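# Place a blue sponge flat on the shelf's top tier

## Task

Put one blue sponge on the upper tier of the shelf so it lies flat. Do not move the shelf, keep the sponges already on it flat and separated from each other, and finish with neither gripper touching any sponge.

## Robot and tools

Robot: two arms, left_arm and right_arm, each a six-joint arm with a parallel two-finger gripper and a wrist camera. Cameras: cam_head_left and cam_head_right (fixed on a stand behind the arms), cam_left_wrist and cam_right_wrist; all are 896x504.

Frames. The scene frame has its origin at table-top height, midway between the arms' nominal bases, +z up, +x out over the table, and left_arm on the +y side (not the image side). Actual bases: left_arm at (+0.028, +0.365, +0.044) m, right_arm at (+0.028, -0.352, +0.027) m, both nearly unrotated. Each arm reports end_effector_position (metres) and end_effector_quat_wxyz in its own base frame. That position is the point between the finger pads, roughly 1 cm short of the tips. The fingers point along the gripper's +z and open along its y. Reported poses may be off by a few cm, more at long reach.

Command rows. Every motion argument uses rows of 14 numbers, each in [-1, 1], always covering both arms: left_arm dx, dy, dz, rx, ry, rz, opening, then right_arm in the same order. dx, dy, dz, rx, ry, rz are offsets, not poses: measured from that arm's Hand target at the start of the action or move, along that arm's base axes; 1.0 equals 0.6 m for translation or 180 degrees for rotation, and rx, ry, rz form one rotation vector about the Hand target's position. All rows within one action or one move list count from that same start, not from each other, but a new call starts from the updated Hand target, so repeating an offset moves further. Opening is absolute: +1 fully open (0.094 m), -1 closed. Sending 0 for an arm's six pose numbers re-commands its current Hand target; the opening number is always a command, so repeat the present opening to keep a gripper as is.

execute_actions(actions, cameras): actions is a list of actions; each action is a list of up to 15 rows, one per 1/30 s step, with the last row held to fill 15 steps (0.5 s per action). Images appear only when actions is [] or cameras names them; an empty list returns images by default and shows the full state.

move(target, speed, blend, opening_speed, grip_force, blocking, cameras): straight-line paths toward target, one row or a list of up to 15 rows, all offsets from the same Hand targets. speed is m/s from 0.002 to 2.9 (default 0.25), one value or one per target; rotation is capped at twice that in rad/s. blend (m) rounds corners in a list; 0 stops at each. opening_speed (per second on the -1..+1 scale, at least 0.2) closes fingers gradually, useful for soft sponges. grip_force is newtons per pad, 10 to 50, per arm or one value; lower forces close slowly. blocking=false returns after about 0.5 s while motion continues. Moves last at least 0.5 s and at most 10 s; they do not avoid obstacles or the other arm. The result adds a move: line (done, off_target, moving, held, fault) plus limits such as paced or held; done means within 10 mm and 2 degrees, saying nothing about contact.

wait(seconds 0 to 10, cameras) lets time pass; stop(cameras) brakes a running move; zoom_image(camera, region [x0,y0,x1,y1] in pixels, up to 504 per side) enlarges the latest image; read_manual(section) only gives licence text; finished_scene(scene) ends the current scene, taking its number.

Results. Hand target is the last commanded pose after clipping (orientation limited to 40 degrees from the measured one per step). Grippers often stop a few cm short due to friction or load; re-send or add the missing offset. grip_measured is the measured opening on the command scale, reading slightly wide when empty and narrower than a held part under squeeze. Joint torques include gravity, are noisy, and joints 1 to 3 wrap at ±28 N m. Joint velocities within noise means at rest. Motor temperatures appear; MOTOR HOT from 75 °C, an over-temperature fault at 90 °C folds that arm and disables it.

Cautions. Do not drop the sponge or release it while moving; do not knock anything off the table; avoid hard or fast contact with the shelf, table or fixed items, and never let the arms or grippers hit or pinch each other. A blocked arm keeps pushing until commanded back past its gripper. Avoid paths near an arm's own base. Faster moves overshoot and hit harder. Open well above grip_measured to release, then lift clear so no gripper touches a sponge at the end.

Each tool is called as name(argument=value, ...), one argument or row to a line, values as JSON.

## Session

execute_actions(
  actions=[],
)

Scene clock: 0.00 s.
left_arm: end_effector_position=(+0.4081, +0.0457, +0.1046) grip_measured=+1.000 end_effector_quat_wxyz=(+0.570, -0.097, +0.805, +0.133) | right_arm: end_effector_position=(+0.4047, -0.0248, +0.1132) grip_measured=+1.000 end_effector_quat_wxyz=(+0.606, +0.063, +0.791, -0.059)
Joint positions: left_arm=[-0.056 1.587 0.449 0.792 -0.383 -0.025 0.094] | right_arm=[0.02 1.559 0.378 0.914 0.19 0.035 0.094]
Joint velocities: within noise
Joint torques (N m): no reading
Motor temperatures (°C): left_arm=[26 27 28 25 24 27 28] | right_arm=[27 29 26 27 27 28 28]
Heat: left arm: 28 °C; right arm: 29 °C.
Hand target: left_arm +0.4136, +0.0465, +0.1215; +0.590, -0.105, +0.790, +0.131 | right_arm +0.4093, -0.0262, +0.1295; +0.624, +0.070, +0.776, -0.058
Tool commands: left_gripper/opening=+1.0 right_gripper/opening=+1.0

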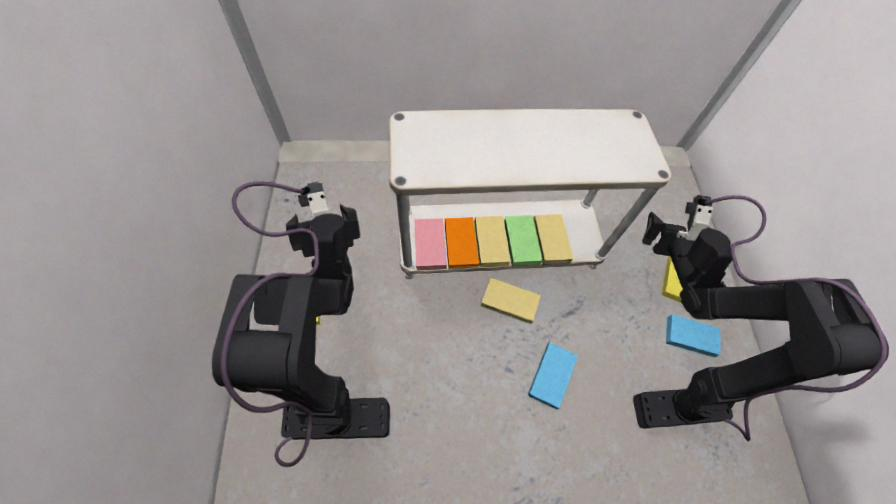

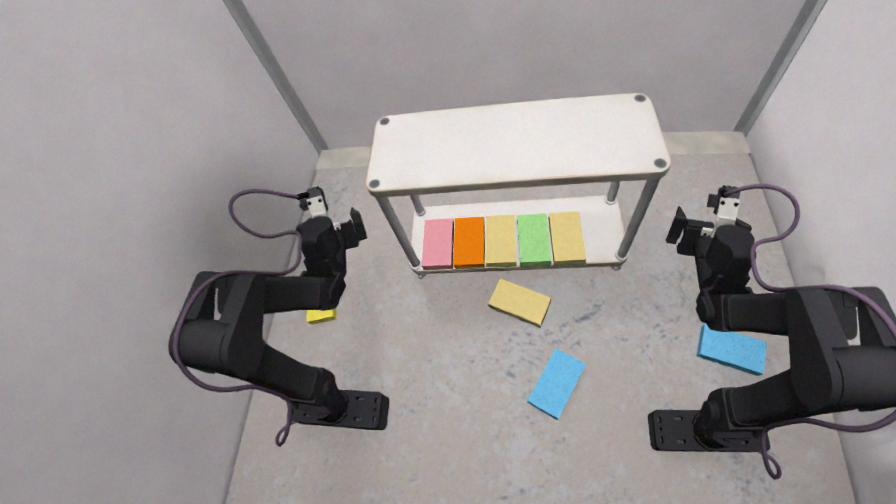

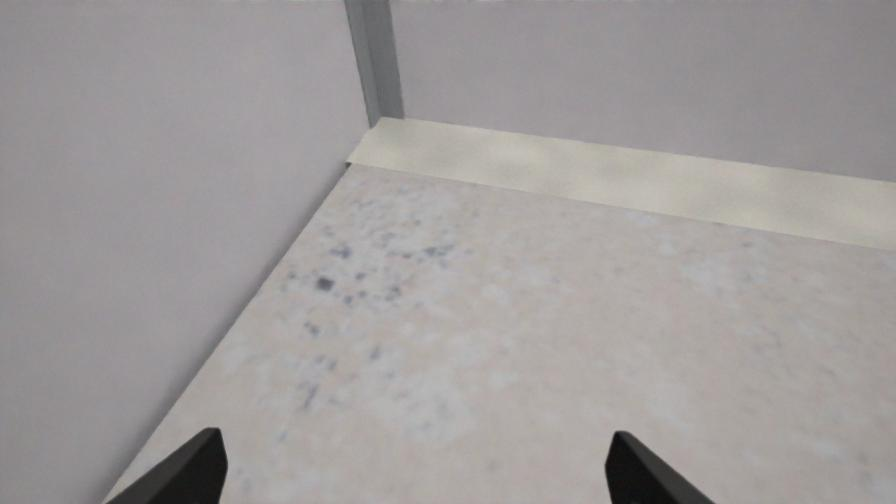

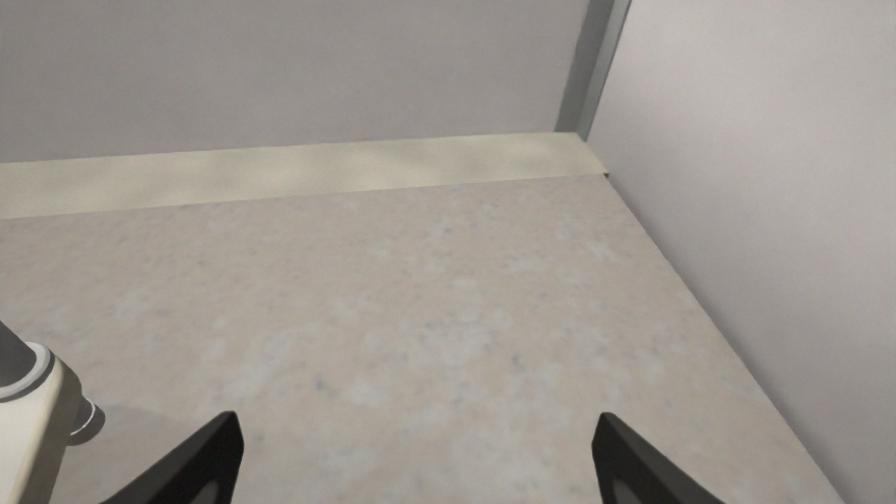

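move(
  target=[
    [-0.2,-0.11,0.13,0,0,0,1,0,0,0,0,0,0,1],
    [-0.357,-0.41,0.167,-0.009,0.07,-0.12,1,0,0,0,0,0,0,1],
    [-0.667,-0.736,0.04,-0.018,0.14,-0.239,1,0,0,0,0,0,0,1],
  ],
  blend=[0.05,0.05,0],
  cameras=["all"],
)

Scene clock: 4.97 s.
left_arm: end_effector_position=(+0.0154, -0.3806, +0.1317) grip_measured=+1.000 end_effector_quat_wxyz=(+0.412, +0.221, +0.881, -0.067) | right_arm: end_effector_position=(+0.4047, -0.0248, +0.1132) grip_measured=+1.000 end_effector_quat_wxyz=(+0.606, +0.063, +0.791, -0.059)
Joint positions: left_arm=[-1.9 1.846 1.392 -1.026 -0.858 -1.367 0.094] | right_arm=[0.02 1.559 0.378 0.914 0.19 0.035 0.094]
Joint torques (N m): left_arm=[0.02 -6.04 8.53 0.5 -0.43 0.03] | right_arm=[-0.1 -5.91 5.16 2.2 -0.01 0]
Heat: left arm: 29 °C; right arm: 29 °C.
Hand target: left_arm +0.0134, -0.3951, +0.1455; +0.411, +0.204, +0.884, -0.095 | right_arm +0.4093, -0.0262, +0.1295; +0.624, +0.070, +0.776, -0.058
Off the commanded pose: left_arm 0.020 m, 4 deg | right_arm 0.017 m, 3 deg.
move: off_target (left_arm, right_arm)

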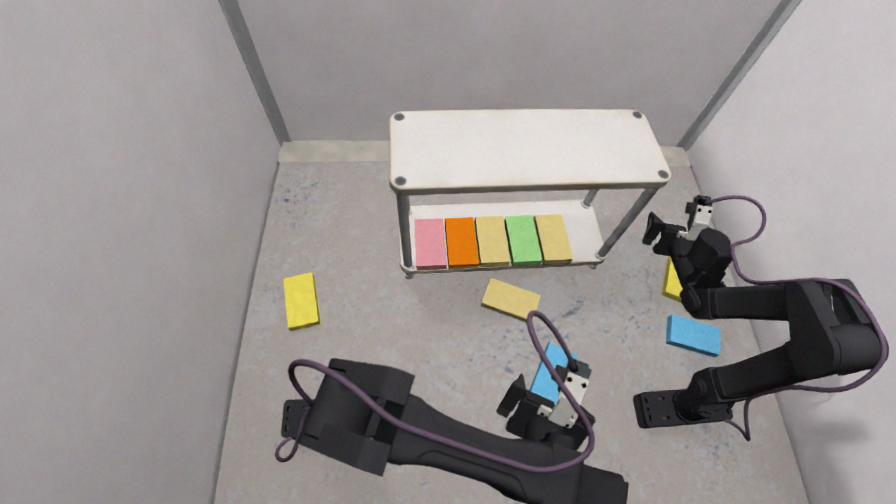

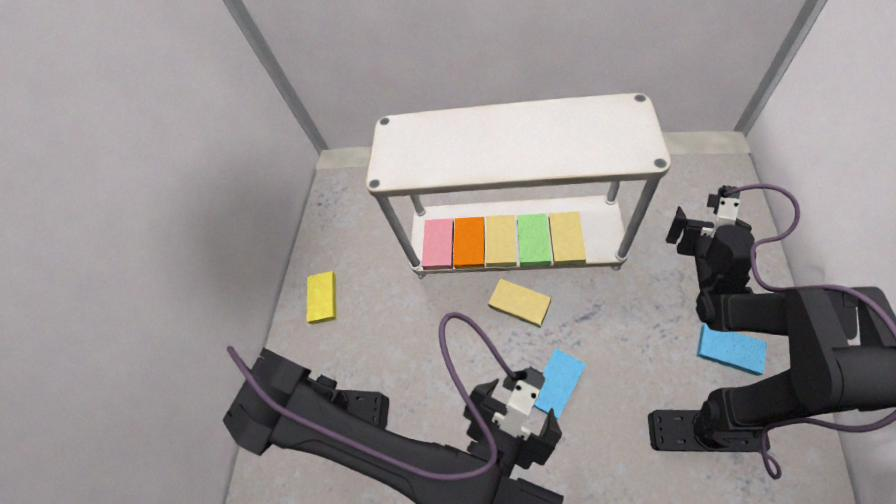

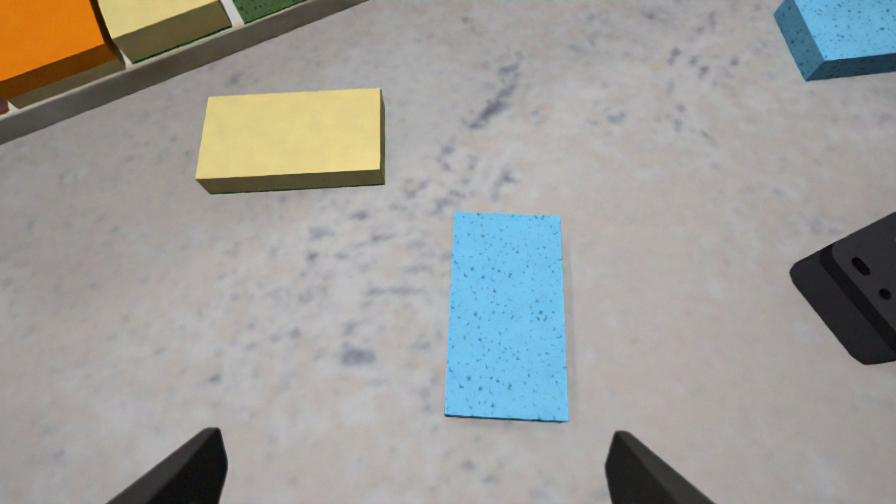

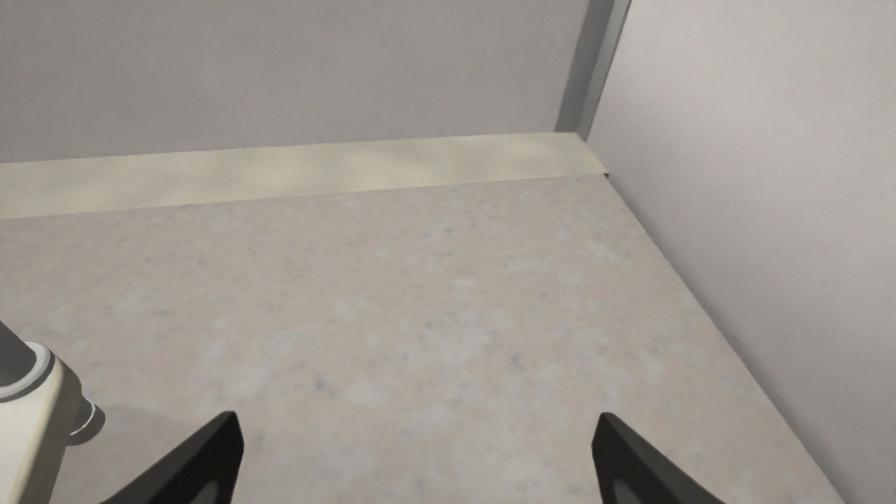

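move(
  target=[0.055,-0.083,-0.162,0,0,0,1,0,0,0,0,0,0,1],
  cameras=["cam_left_wrist"],
)

Scene clock: 6.97 s.
left_arm: end_effector_position=(+0.0488, -0.4419, +0.0476) grip_measured=+1.000 end_effector_quat_wxyz=(+0.410, +0.204, +0.885, -0.084) | right_arm: end_effector_position=(+0.4047, -0.0248, +0.1132) grip_measured=+1.000 end_effector_quat_wxyz=(+0.606, +0.063, +0.791, -0.059)
Joint positions: left_arm=[-1.768 2.086 1.369 -0.591 -0.832 -1.197 0.094] | right_arm=[0.02 1.559 0.378 0.914 0.19 0.035 0.094]
Joint torques (N m): left_arm=[0.06 -8.17 3.7 0.88 -0.4 0.04] | right_arm=[-0.09 -5.93 5.16 2.2 -0.01 0]
Heat: left arm: 29 °C; right arm: 29 °C.
Hand target: left_arm +0.0464, -0.4449, +0.0483; +0.411, +0.204, +0.884, -0.095 | right_arm +0.4093, -0.0262, +0.1295; +0.624, +0.070, +0.776, -0.058
Off the commanded pose: left_arm 0.004 m, 1 deg | right_arm 0.017 m, 3 deg.
move: off_target (right_arm)
Images, in order (width x height): cam_left_wrist 896x504.

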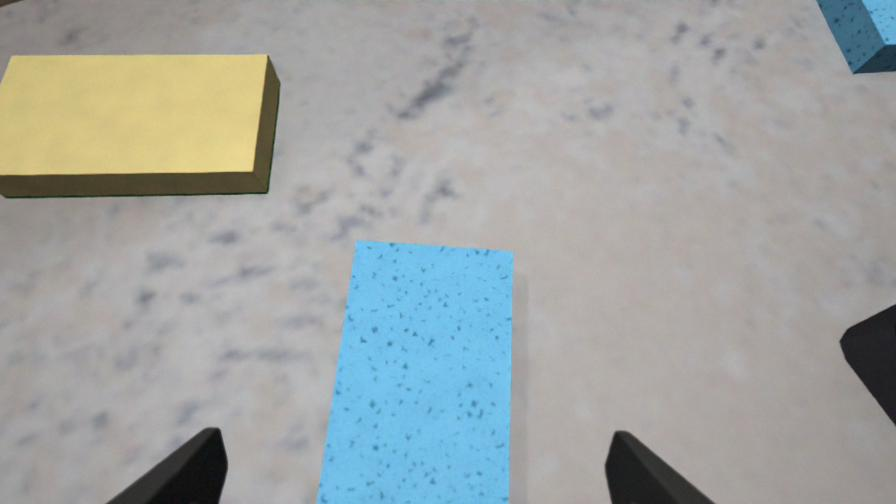

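move(
  target=[-0.010,0.002,-0.098,0,0,-0.014,1,0,0,0,0,0,0,1],
  speed=0.12,
  cameras=["cam_left_wrist"],
)

Scene clock: 8.97 s.
left_arm: end_effector_position=(+0.0456, -0.4414, -0.0090) grip_measured=+1.000 end_effector_quat_wxyz=(+0.408, +0.220, +0.881, -0.094) | right_arm: end_effector_position=(+0.4047, -0.0248, +0.1132) grip_measured=+1.000 end_effector_quat_wxyz=(+0.606, +0.063, +0.791, -0.059)
Joint positions: left_arm=[-1.772 2.179 1.252 -0.341 -0.822 -1.151 0.094] | right_arm=[0.02 1.559 0.378 0.914 0.19 0.035 0.094]
Joint torques (N m): left_arm=[-0.36 -7.79 3.11 0.95 -0.41 0.04] | right_arm=[-0.09 -5.93 5.16 2.2 -0.01 0]
Heat: left arm: 29 °C; right arm: 30 °C.
Hand target: left_arm +0.0404, -0.4437, -0.0105; +0.409, +0.223, +0.879, -0.104 | right_arm +0.4093, -0.0262, +0.1295; +0.624, +0.070, +0.776, -0.058
Off the commanded pose: left_arm 0.006 m, 1 deg | right_arm 0.017 m, 3 deg.
move: off_target (right_arm)
Images, in order (width x height): cam_left_wrist 896x504.

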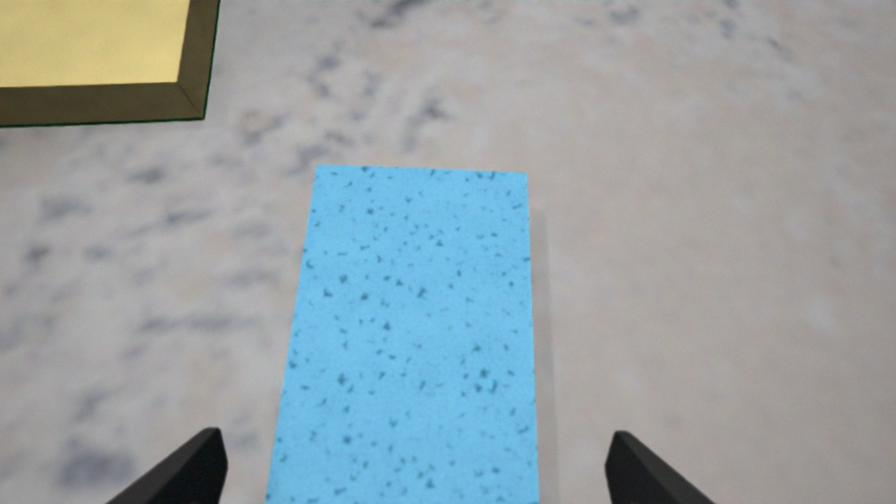

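move(
  target=[
    [0.002,0.003,-0.014,0,0,-0.005,1,0,0,0,0,0,0,1],
    [0.002,0.003,-0.014,0,0,-0.005,0.28,0,0,0,0,0,0,1],
  ],
  speed=0.1,
  opening_speed=0.7,
  grip_force=25,
  cameras=["cam_left_wrist","cam_head_left"],
)

Scene clock: 14.73 s.
left_arm: end_effector_position=(+0.0451, -0.4411, -0.0144) grip_measured=+0.362 end_effector_quat_wxyz=(+0.408, +0.229, +0.878, -0.101) | right_arm: end_effector_position=(+0.4047, -0.0248, +0.1132) grip_measured=+1.000 end_effector_quat_wxyz=(+0.606, +0.063, +0.791, -0.059)
Joint positions: left_arm=[-1.772 2.179 1.219 -0.28 -0.817 -1.119 0.064] | right_arm=[0.02 1.559 0.378 0.914 0.19 0.035 0.094]
Joint torques (N m): left_arm=[-0.14 -7.27 3 0.99 -0.38 0.05] | right_arm=[-0.1 -5.91 5.16 2.2 -0.01 0]
Heat: left arm: 29 °C; right arm: 31 °C.
Hand target: left_arm +0.0416, -0.4419, -0.0189; +0.408, +0.230, +0.877, -0.108 | right_arm +0.4093, -0.0262, +0.1295; +0.624, +0.070, +0.776, -0.058
Off the commanded pose: left_arm 0.006 m, 1 deg | right_arm 0.017 m, 3 deg.
grip_force (N): 25, 25
move: off_target (right_arm)
Images, in order (width x height): cam_head_left 896x504, cam_left_wrist 896x504.

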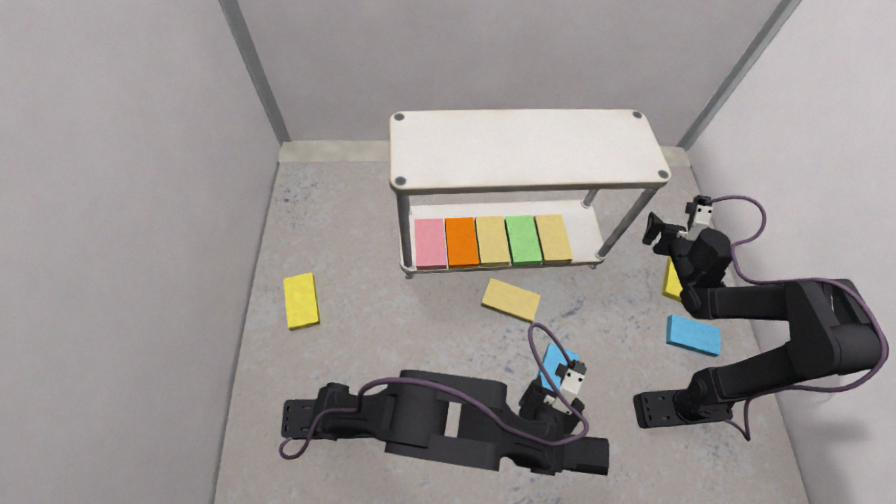

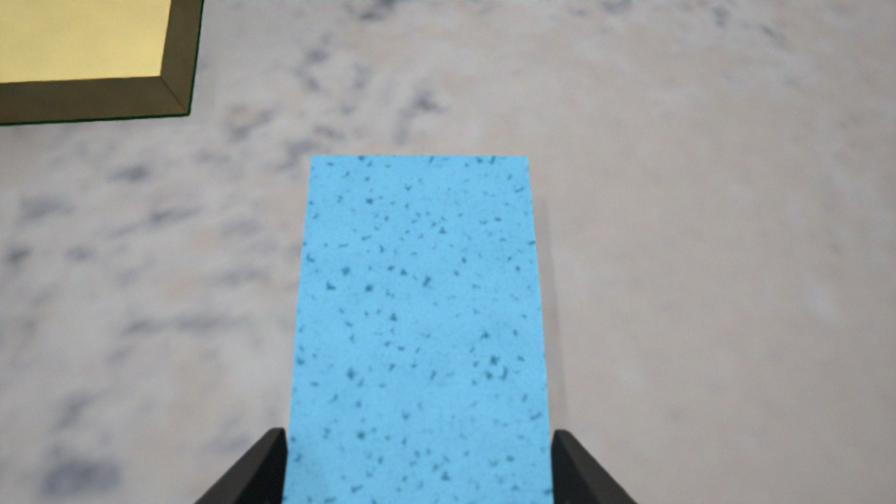

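move(
  target=[
    [0.017,0.037,0.383,0,0,0,0.28,0,0,0,0,0,0,1],
    [0.167,0.2,0.667,0,0,0.09,0.28,0,0,0,0,0,0,1],
    [0.383,0.403,0.70,0,0,0.186,0.28,0,0,0,0,0,0,1],
  ],
  blend=[0.04,0.05,0],
  cameras=["cam_head_left","cam_left_wrist"],
)

Scene clock: 18.93 s.
left_arm: end_effector_position=(+0.2767, -0.2046, +0.3888) grip_measured=+0.283 end_effector_quat_wxyz=(+0.436, -0.026, +0.899, +0.004) | right_arm: end_effector_position=(+0.4047, -0.0248, +0.1132) grip_measured=+1.000 end_effector_quat_wxyz=(+0.606, +0.063, +0.791, -0.059)
Joint positions: left_arm=[-1.002 1.618 2.158 -1.539 -0.743 -0.832 0.06] | right_arm=[0.02 1.559 0.378 0.914 0.19 0.035 0.094]
Joint torques (N m): left_arm=[0.06 -4.16 6.94 0.77 -0.3 0.05] | right_arm=[-0.09 -5.93 5.15 2.2 -0.01 0]
Heat: left arm: 29 °C; right arm: 31 °C.
Hand target: left_arm +0.2714, -0.2001, +0.4011; +0.421, -0.033, +0.906, +0.014 | right_arm +0.4093, -0.0262, +0.1295; +0.624, +0.070, +0.776, -0.058
Off the commanded pose: left_arm 0.014 m, 2 deg | right_arm 0.017 m, 3 deg.
joint sent to its limit (left arm) — joint 4 (wrist pitch), lower limit. The joint targets are off in position, not in orientation.
grip_force (N): 25, 25
move: off_target (left_arm, right_arm)
Images, in order (width x height): cam_head_left 896x504, cam_left_wrist 896x504.

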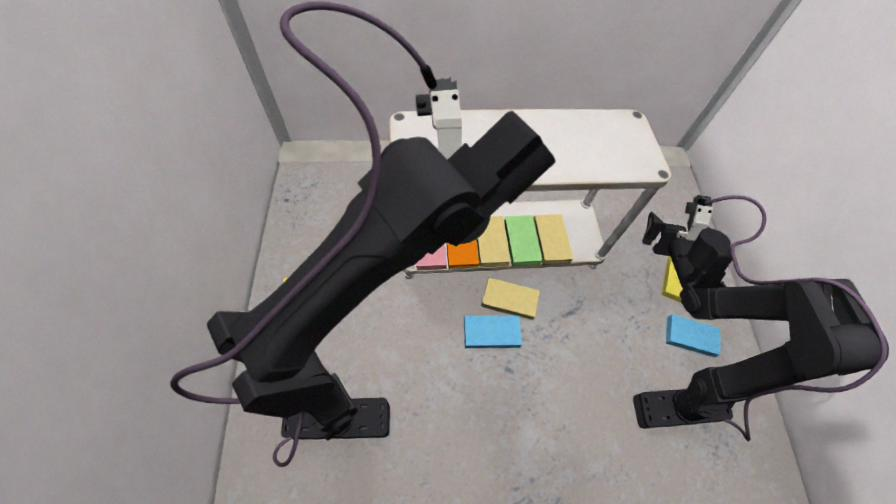

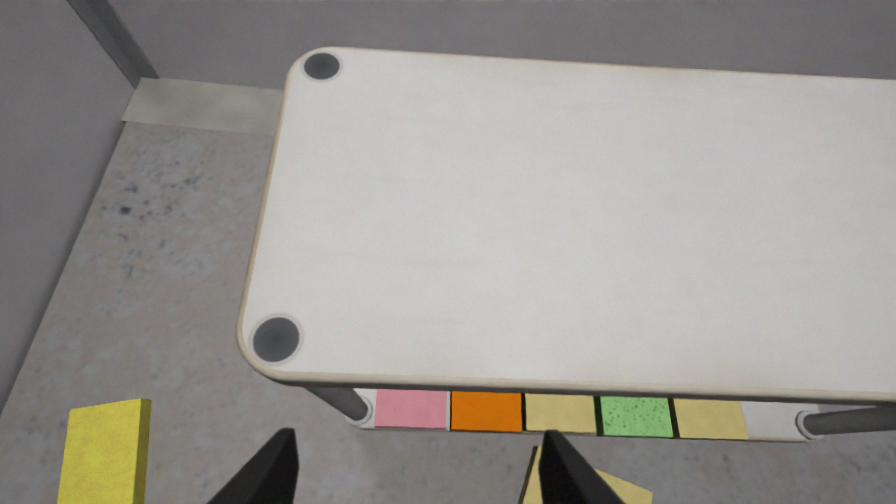

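move(
  target=[
    [-0.15,0,-0.05,0,0,-0.27,1,0,0,0,0,0,0,1],
    [-0.172,-0.063,-0.415,0,0,-0.528,1,0,0,0,0,0,0,1],
  ],
  blend=[0.05,0],
  grip_force=50,
  cameras=["cam_head_left","cam_head_right","cam_left_wrist"],
)

Scene clock: 24.30 s.
left_arm: end_effector_position=(+0.1655, -0.2335, +0.1474) grip_measured=+0.997 end_effector_quat_wxyz=(+0.276, +0.646, +0.650, -0.289) | right_arm: end_effector_position=(+0.4047, -0.0248, +0.1132) grip_measured=+1.000 end_effector_quat_wxyz=(+0.606, +0.063, +0.791, -0.059)
Joint positions: left_arm=[-0.548 1.15 0.8 -0.723 0.685 0.835 0.094] | right_arm=[0.02 1.559 0.378 0.914 0.19 0.035 0.094]
Joint torques (N m): left_arm=[0.57 -1.55 4.37 1.34 0.7 0.07] | right_arm=[-0.1 -5.93 5.15 2.2 -0.01 0]
Motor temperatures (°C): left_arm=[26 28 29 27 25 27 28] | right_arm=[27 29 27 32 27 28 28]
Heat: left arm: 29 °C; right arm: 32 °C.
Hand target: left_arm +0.1682, -0.2379, +0.1521; +0.295, +0.646, +0.636, -0.301 | right_arm +0.4093, -0.0262, +0.1295; +0.624, +0.070, +0.776, -0.058
Off the commanded pose: left_arm 0.007 m, 3 deg | right_arm 0.017 m, 3 deg.
move: off_target (left_arm, right_arm)
Images, in order (width x height): cam_head_left 896x504, cam_head_right 896x504, cam_left_wrist 896x504.

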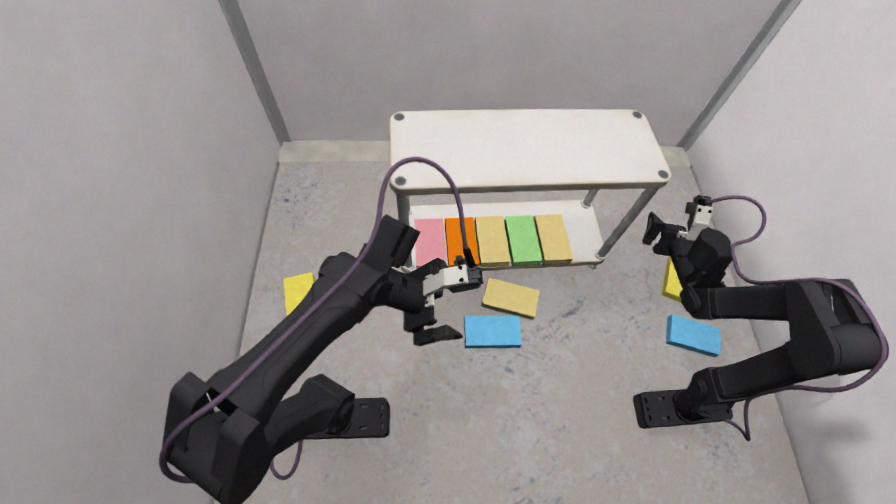

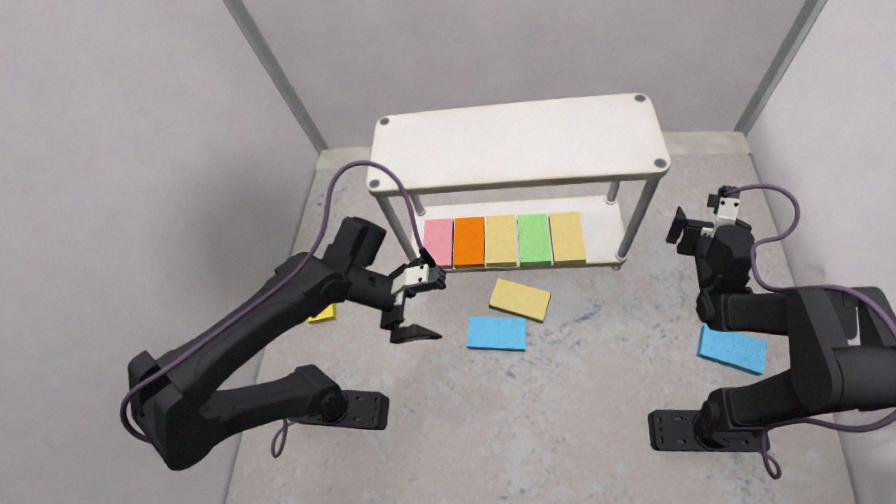

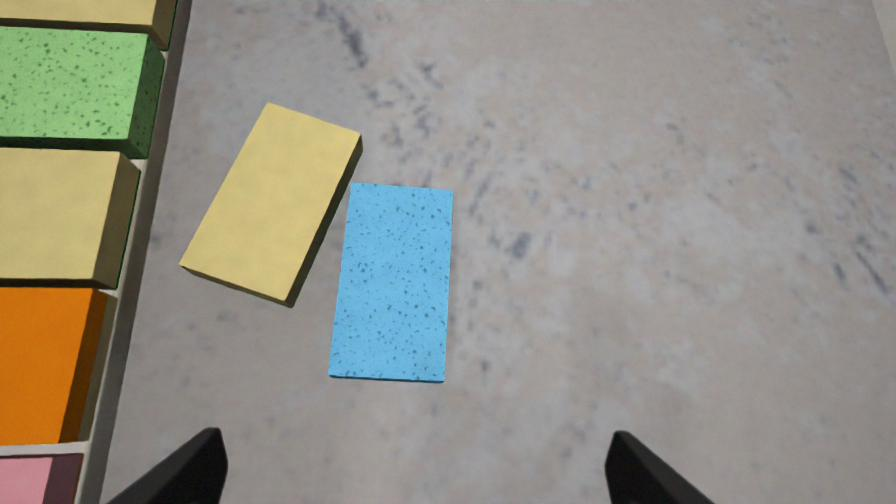

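move(
  target=[0.031,-0.113,-0.17,0,0,0,0.78,0,0,0,0,0,0,1],
  speed=0.2,
  cameras=["cam_left_wrist"],
)

Scene clock: 26.77 s.
left_arm: end_effector_position=(+0.1857, -0.3035, +0.0512) grip_measured=+0.783 end_effector_quat_wxyz=(+0.283, +0.646, +0.642, -0.302) | right_arm: end_effector_position=(+0.4047, -0.0248, +0.1132) grip_measured=+1.000 end_effector_quat_wxyz=(+0.606, +0.063, +0.791, -0.059)
Joint positions: left_arm=[-0.726 1.549 0.642 -0.033 0.619 0.642 0.084] | right_arm=[0.02 1.559 0.378 0.914 0.19 0.035 0.094]
Joint torques (N m): left_arm=[-0.34 -3.45 3.22 1.57 0.22 -0.07] | right_arm=[-0.1 -5.93 5.16 2.2 -0.01 0]
Heat: left arm: 29 °C; right arm: 32 °C.
Hand target: left_arm +0.1868, -0.3057, +0.0501; +0.295, +0.646, +0.636, -0.301 | right_arm +0.4093, -0.0262, +0.1295; +0.624, +0.070, +0.776, -0.058
Off the commanded pose: left_arm 0.003 m, 2 deg | right_arm 0.017 m, 3 deg.
move: off_target (right_arm)
Images, in order (width x height): cam_left_wrist 896x504.

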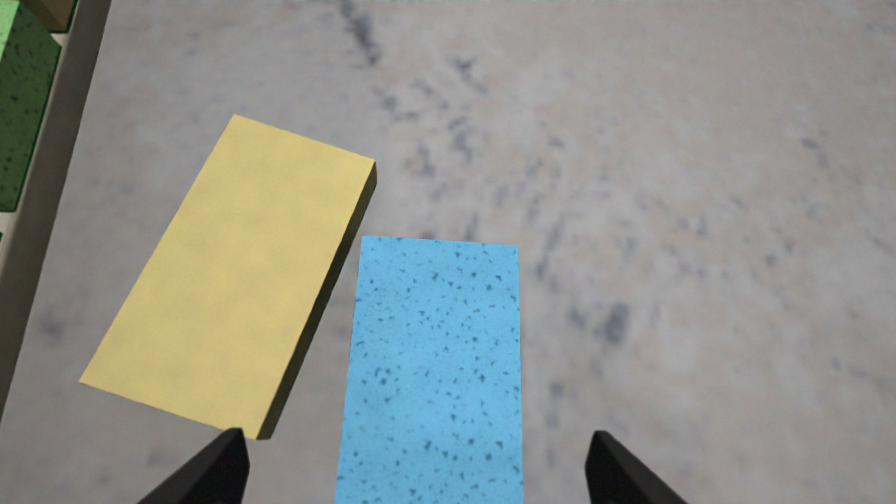

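move(
  target=[-0.006,0.008,-0.111,0,0,-0.006,0.68,0,0,0,0,0,0,1],
  speed=0.1,
  cameras=["cam_left_wrist","cam_head_left"],
)

zoom_image(
  camera="cam_head_left",
  region=[400, 230, 600, 390],
)

Scene clock: 28.80 s.
left_arm: end_effector_position=(+0.1804, -0.2987, -0.0196) grip_measured=+0.683 end_effector_quat_wxyz=(+0.275, +0.651, +0.641, -0.300) | right_arm: end_effector_position=(+0.4047, -0.0248, +0.1132) grip_measured=+1.000 end_effector_quat_wxyz=(+0.606, +0.063, +0.791, -0.059)
Joint positions: left_arm=[-0.726 1.802 0.527 0.312 0.619 0.661 0.079] | right_arm=[0.02 1.559 0.378 0.914 0.19 0.035 0.094]
Joint torques (N m): left_arm=[0.46 -4.05 2.33 1.53 0.41 0.03] | right_arm=[-0.09 -5.91 5.16 2.2 -0.01 0]
Heat: left arm: 29 °C; right arm: 33 °C.
Hand target: left_arm +0.1832, -0.3009, -0.0165; +0.292, +0.652, +0.630, -0.304 | right_arm +0.4093, -0.0262, +0.1295; +0.624, +0.070, +0.776, -0.058
Off the commanded pose: left_arm 0.005 m, 2 deg | right_arm 0.017 m, 3 deg.
move: off_target (right_arm)
Images, in order (width x height): cam_head_left 896x504, cam_left_wrist 896x504.

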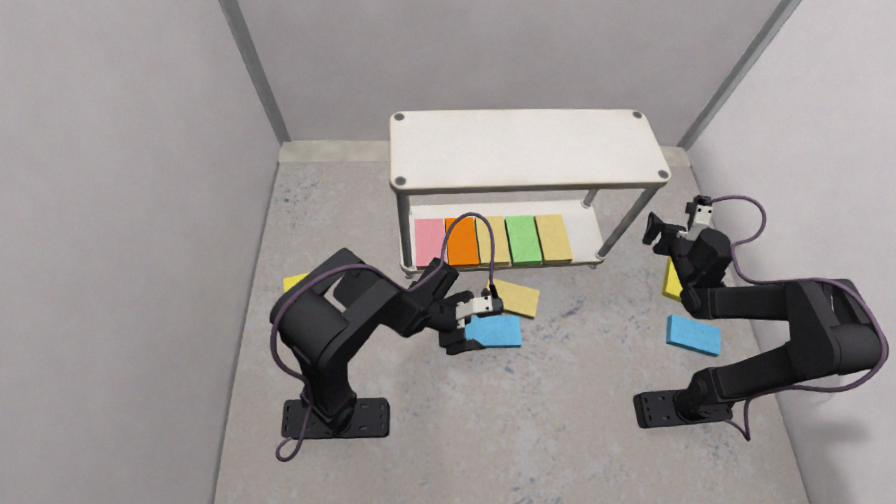

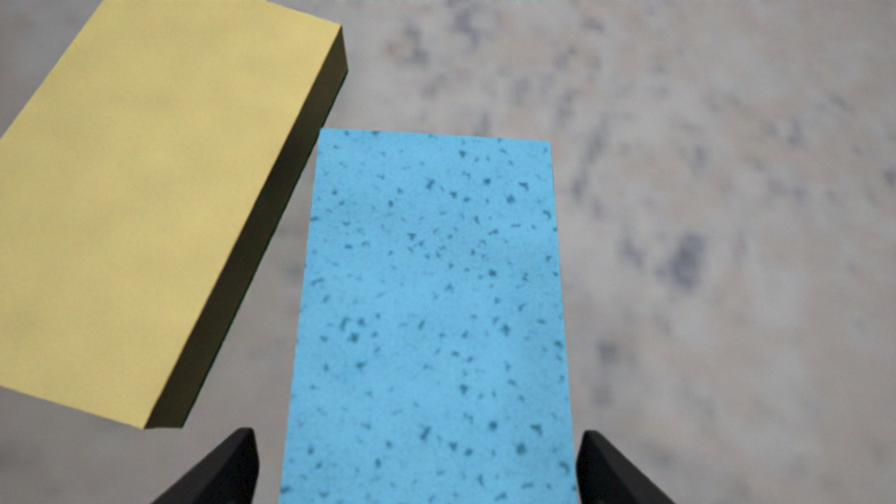

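Scaled by 2.520 from the camera's 896x504 image, which has a finer 1280x720 frame.

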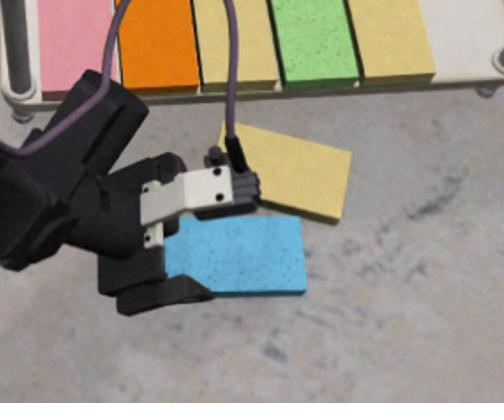

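move(
  target=[0,0,0,0,0,0,0.25,0,0,0,0,0,0,1],
  opening_speed=0.8,
  grip_force=40,
  cameras=["cam_left_wrist"],
)

move(
  target=[0.0,0.02,0.12,0,0,0,0.25,0,0,0,0,0,0,1],
  speed=0.12,
  cameras=["cam_left_wrist"],
)

Scene clock: 30.43 s.
left_arm: end_effector_position=(+0.1812, -0.2995, -0.0188) grip_measured=+0.350 end_effector_quat_wxyz=(+0.278, +0.651, +0.640, -0.300) | right_arm: end_effector_position=(+0.4047, -0.0248, +0.1132) grip_measured=+1.000 end_effector_quat_wxyz=(+0.606, +0.063, +0.791, -0.059)
Joint positions: left_arm=[-0.726 1.802 0.527 0.318 0.619 0.661 0.063] | right_arm=[0.02 1.559 0.378 0.914 0.19 0.035 0.094]
Joint torques (N m): left_arm=[0.42 -4.05 2.33 1.49 0.4 0] | right_arm=[-0.09 -5.91 5.16 2.2 -0.01 0]
Heat: left arm: 29 °C; right arm: 33 °C.
Hand target: left_arm +0.1832, -0.3009, -0.0165; +0.292, +0.652, +0.630, -0.304 | right_arm +0.4093, -0.0262, +0.1295; +0.624, +0.070, +0.776, -0.058
Off the commanded pose: left_arm 0.003 m, 2 deg | right_arm 0.017 m, 3 deg.
grip_force (N): 40, 40
move: off_target (right_arm)
Images, in order (width x height): cam_left_wrist 896x504.

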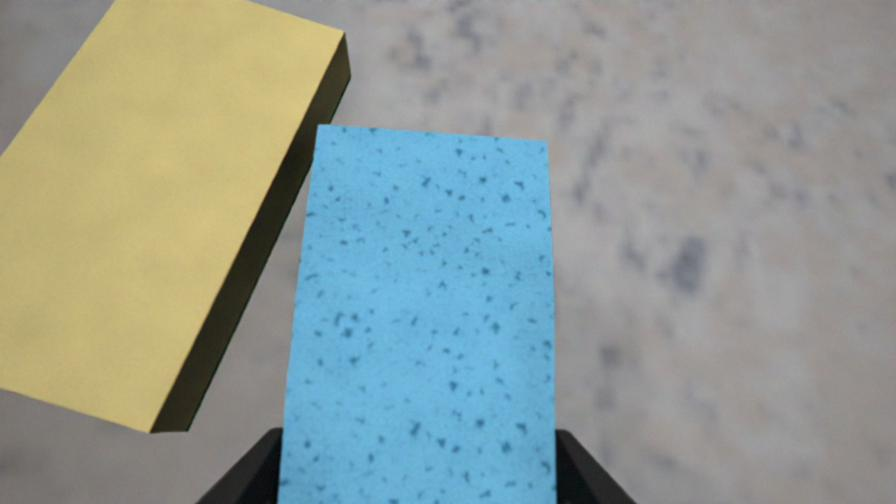

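Scene clock: 32.13 s.
left_arm: end_effector_position=(+0.1736, -0.2802, +0.0317) grip_measured=+0.348 end_effector_quat_wxyz=(+0.269, +0.651, +0.647, -0.293) | right_arm: end_effector_position=(+0.4047, -0.0248, +0.1132) grip_measured=+1.000 end_effector_quat_wxyz=(+0.606, +0.063, +0.791, -0.059)
Joint positions: left_arm=[-0.696 1.523 0.553 -0.028 0.62 0.694 0.063] | right_arm=[0.02 1.559 0.378 0.914 0.19 0.035 0.094]
Joint torques (N m): left_arm=[0.55 -5.24 7.83 0.81 0.61 0.05] | right_arm=[-0.09 -5.93 5.16 2.2 -0.01 0]
Heat: left arm: 29 °C; right arm: 33 °C.
Hand target: left_arm +0.1832, -0.2889, +0.0555; +0.292, +0.652, +0.630, -0.304 | right_arm +0.4093, -0.0262, +0.1295; +0.624, +0.070, +0.776, -0.058
Off the commanded pose: left_arm 0.027 m, 4 deg | right_arm 0.017 m, 3 deg.
grip_force (N): 40, 40
move: off_target (left_arm, right_arm)
Images, in order (width x height): cam_left_wrist 896x504.

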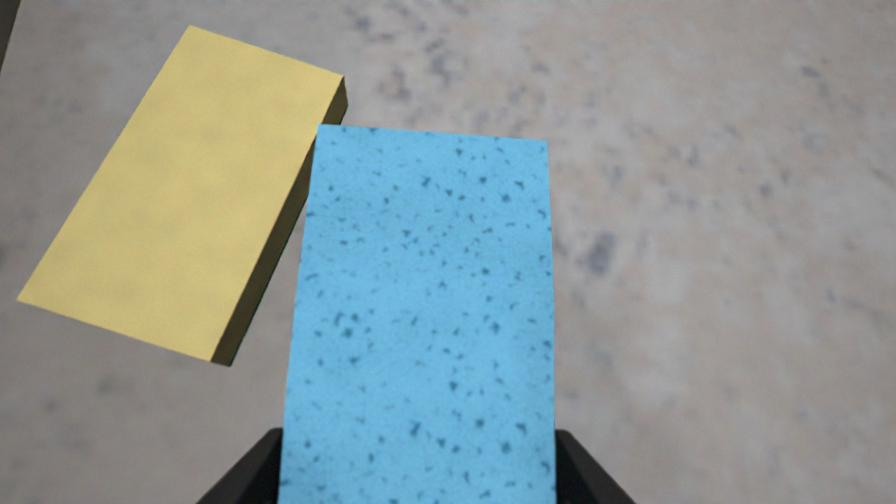

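move(
  target=[
    [-0.038,0.148,0.325,0,0,0.1,0.25,0,0,0,0,0,0,1],
    [-0.005,0.165,0.575,0,0,0.32,0.25,0,0,0,0,0,0,1],
    [0.145,0.148,0.59,0,0,0.544,0.25,0,0,0,0,0,0,1],
  ],
  blend=[0.04,0.04,0],
  speed=0.2,
  cameras=["cam_head_left","cam_left_wrist"],
)

Scene clock: 38.03 s.
left_arm: end_effector_position=(+0.2670, -0.2141, +0.3935) grip_measured=+0.348 end_effector_quat_wxyz=(+0.435, -0.009, +0.900, -0.017) | right_arm: end_effector_position=(+0.4047, -0.0248, +0.1132) grip_measured=+1.000 end_effector_quat_wxyz=(+0.606, +0.063, +0.791, -0.059)
Joint positions: left_arm=[-1.036 1.609 2.17 -1.538 -0.725 -0.824 0.063] | right_arm=[0.02 1.559 0.378 0.914 0.19 0.035 0.094]
Joint torques (N m): left_arm=[0.55 -3.55 7.41 0.78 -0.72 -0.1] | right_arm=[-0.09 -5.91 5.16 2.2 -0.01 0]
Heat: left arm: 30 °C; right arm: 34 °C.
Hand target: left_arm +0.2702, -0.2001, +0.4095; +0.421, -0.047, +0.906, +0.021 | right_arm +0.4093, -0.0262, +0.1295; +0.624, +0.070, +0.776, -0.058
Off the commanded pose: left_arm 0.021 m, 6 deg | right_arm 0.017 m, 3 deg.
joint sent to its limit (left arm) — joint 4 (wrist pitch), lower limit. The joint targets are off in position and orientation.
grip_force (N): 40, 40
move: off_target (left_arm, right_arm)
Images, in order (width x height): cam_head_left 896x504, cam_left_wrist 896x504.

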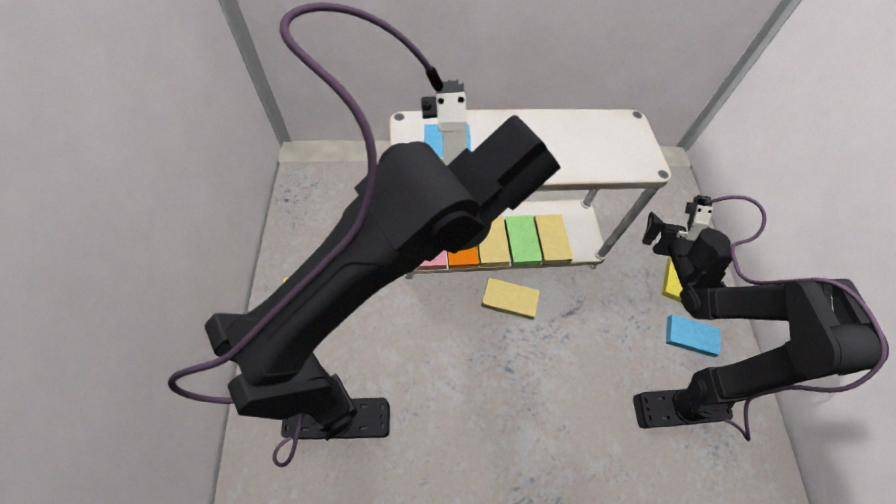

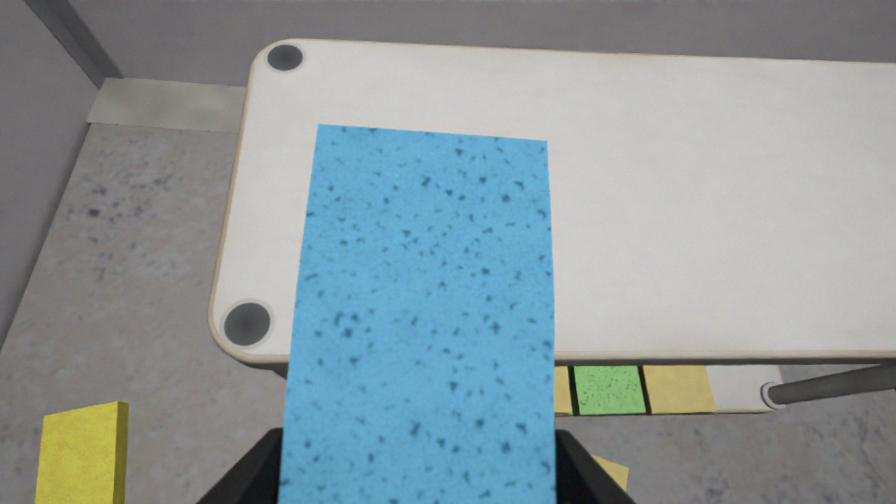

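move(
  target=[0.155,0.012,-0.03,0,0,0,0.25,0,0,0,0,0,0,1],
  speed=0.15,
  cameras=["cam_head_left","cam_left_wrist"],
)

Scene clock: 40.27 s.
left_arm: end_effector_position=(+0.3631, -0.1903, +0.3796) grip_measured=+0.348 end_effector_quat_wxyz=(+0.408, -0.044, +0.911, +0.035) | right_arm: end_effector_position=(+0.4047, -0.0248, +0.1132) grip_measured=+1.000 end_effector_quat_wxyz=(+0.606, +0.063, +0.791, -0.059)
Joint positions: left_arm=[-0.74 1.869 2.455 -1.53 -0.61 -0.633 0.063] | right_arm=[0.02 1.559 0.378 0.914 0.19 0.035 0.094]
Joint torques (N m): left_arm=[0.14 -5.07 7.12 1.14 -0.23 0.04] | right_arm=[-0.09 -5.93 5.16 2.2 -0.01 0]
Heat: left arm: 31 °C; right arm: 34 °C.
Hand target: left_arm +0.3632, -0.1929, +0.3915; +0.421, -0.047, +0.906, +0.021 | right_arm +0.4093, -0.0262, +0.1295; +0.624, +0.070, +0.776, -0.058
Off the commanded pose: left_arm 0.012 m, 2 deg | right_arm 0.017 m, 3 deg.
grip_force (N): 40, 40
move: off_target (left_arm, right_arm)
Images, in order (width x height): cam_head_left 896x504, cam_left_wrist 896x504.

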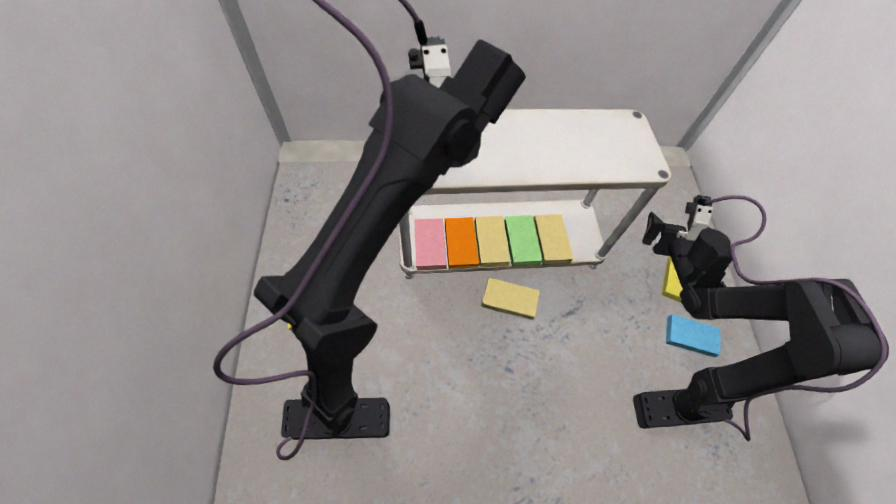

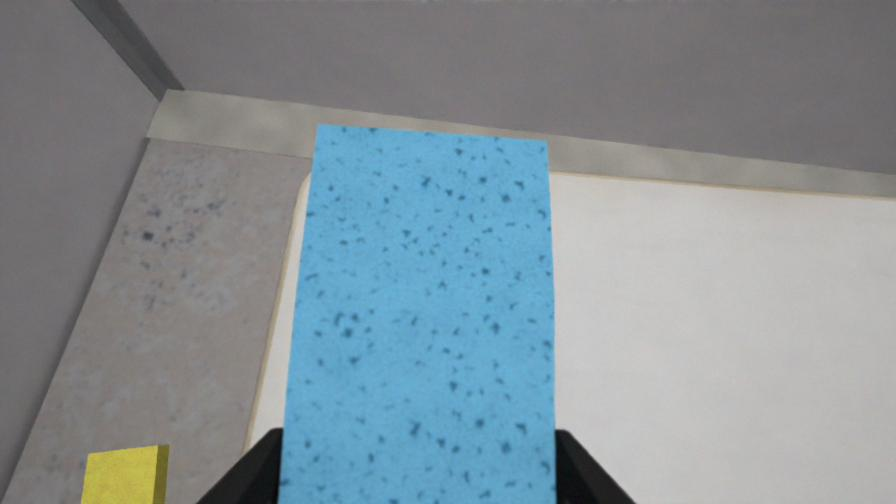

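move(
  target=[0,-0.04,-0.038,0,0,-0.02,0.25,0,0,0,0,0,0,1],
  speed=0.08,
  cameras=["cam_left_wrist"],
)

Scene clock: 42.20 s.
left_arm: end_effector_position=(+0.3660, -0.2153, +0.3492) grip_measured=+0.348 end_effector_quat_wxyz=(+0.395, -0.010, +0.918, +0.036) | right_arm: end_effector_position=(+0.4047, -0.0248, +0.1132) grip_measured=+1.000 end_effector_quat_wxyz=(+0.606, +0.063, +0.791, -0.059)
Joint positions: left_arm=[-0.774 1.85 2.289 -1.414 -0.593 -0.608 0.063] | right_arm=[0.02 1.559 0.378 0.914 0.19 0.035 0.094]
Joint torques (N m): left_arm=[-0.43 -9.01 3.18 1.54 -0.24 0.04] | right_arm=[-0.09 -5.91 5.16 2.2 -0.01 0]
Heat: left arm: 30 °C; right arm: 34 °C.
Hand target: left_arm +0.3632, -0.2169, +0.3687; +0.422, -0.018, +0.907, +0.008 | right_arm +0.4093, -0.0262, +0.1295; +0.624, +0.070, +0.776, -0.058
Off the commanded pose: left_arm 0.020 m, 5 deg | right_arm 0.017 m, 3 deg.
grip_force (N): 40, 40
move: off_target (left_arm, right_arm)
Images, in order (width x height): cam_left_wrist 896x504.

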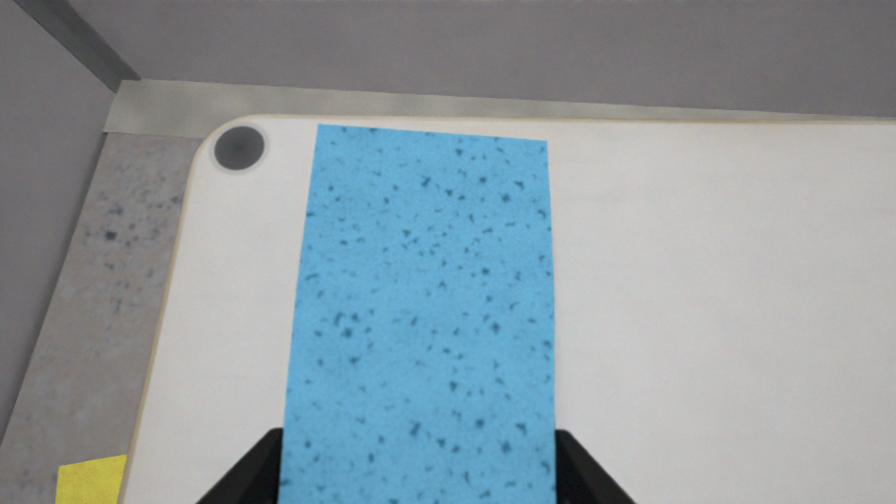

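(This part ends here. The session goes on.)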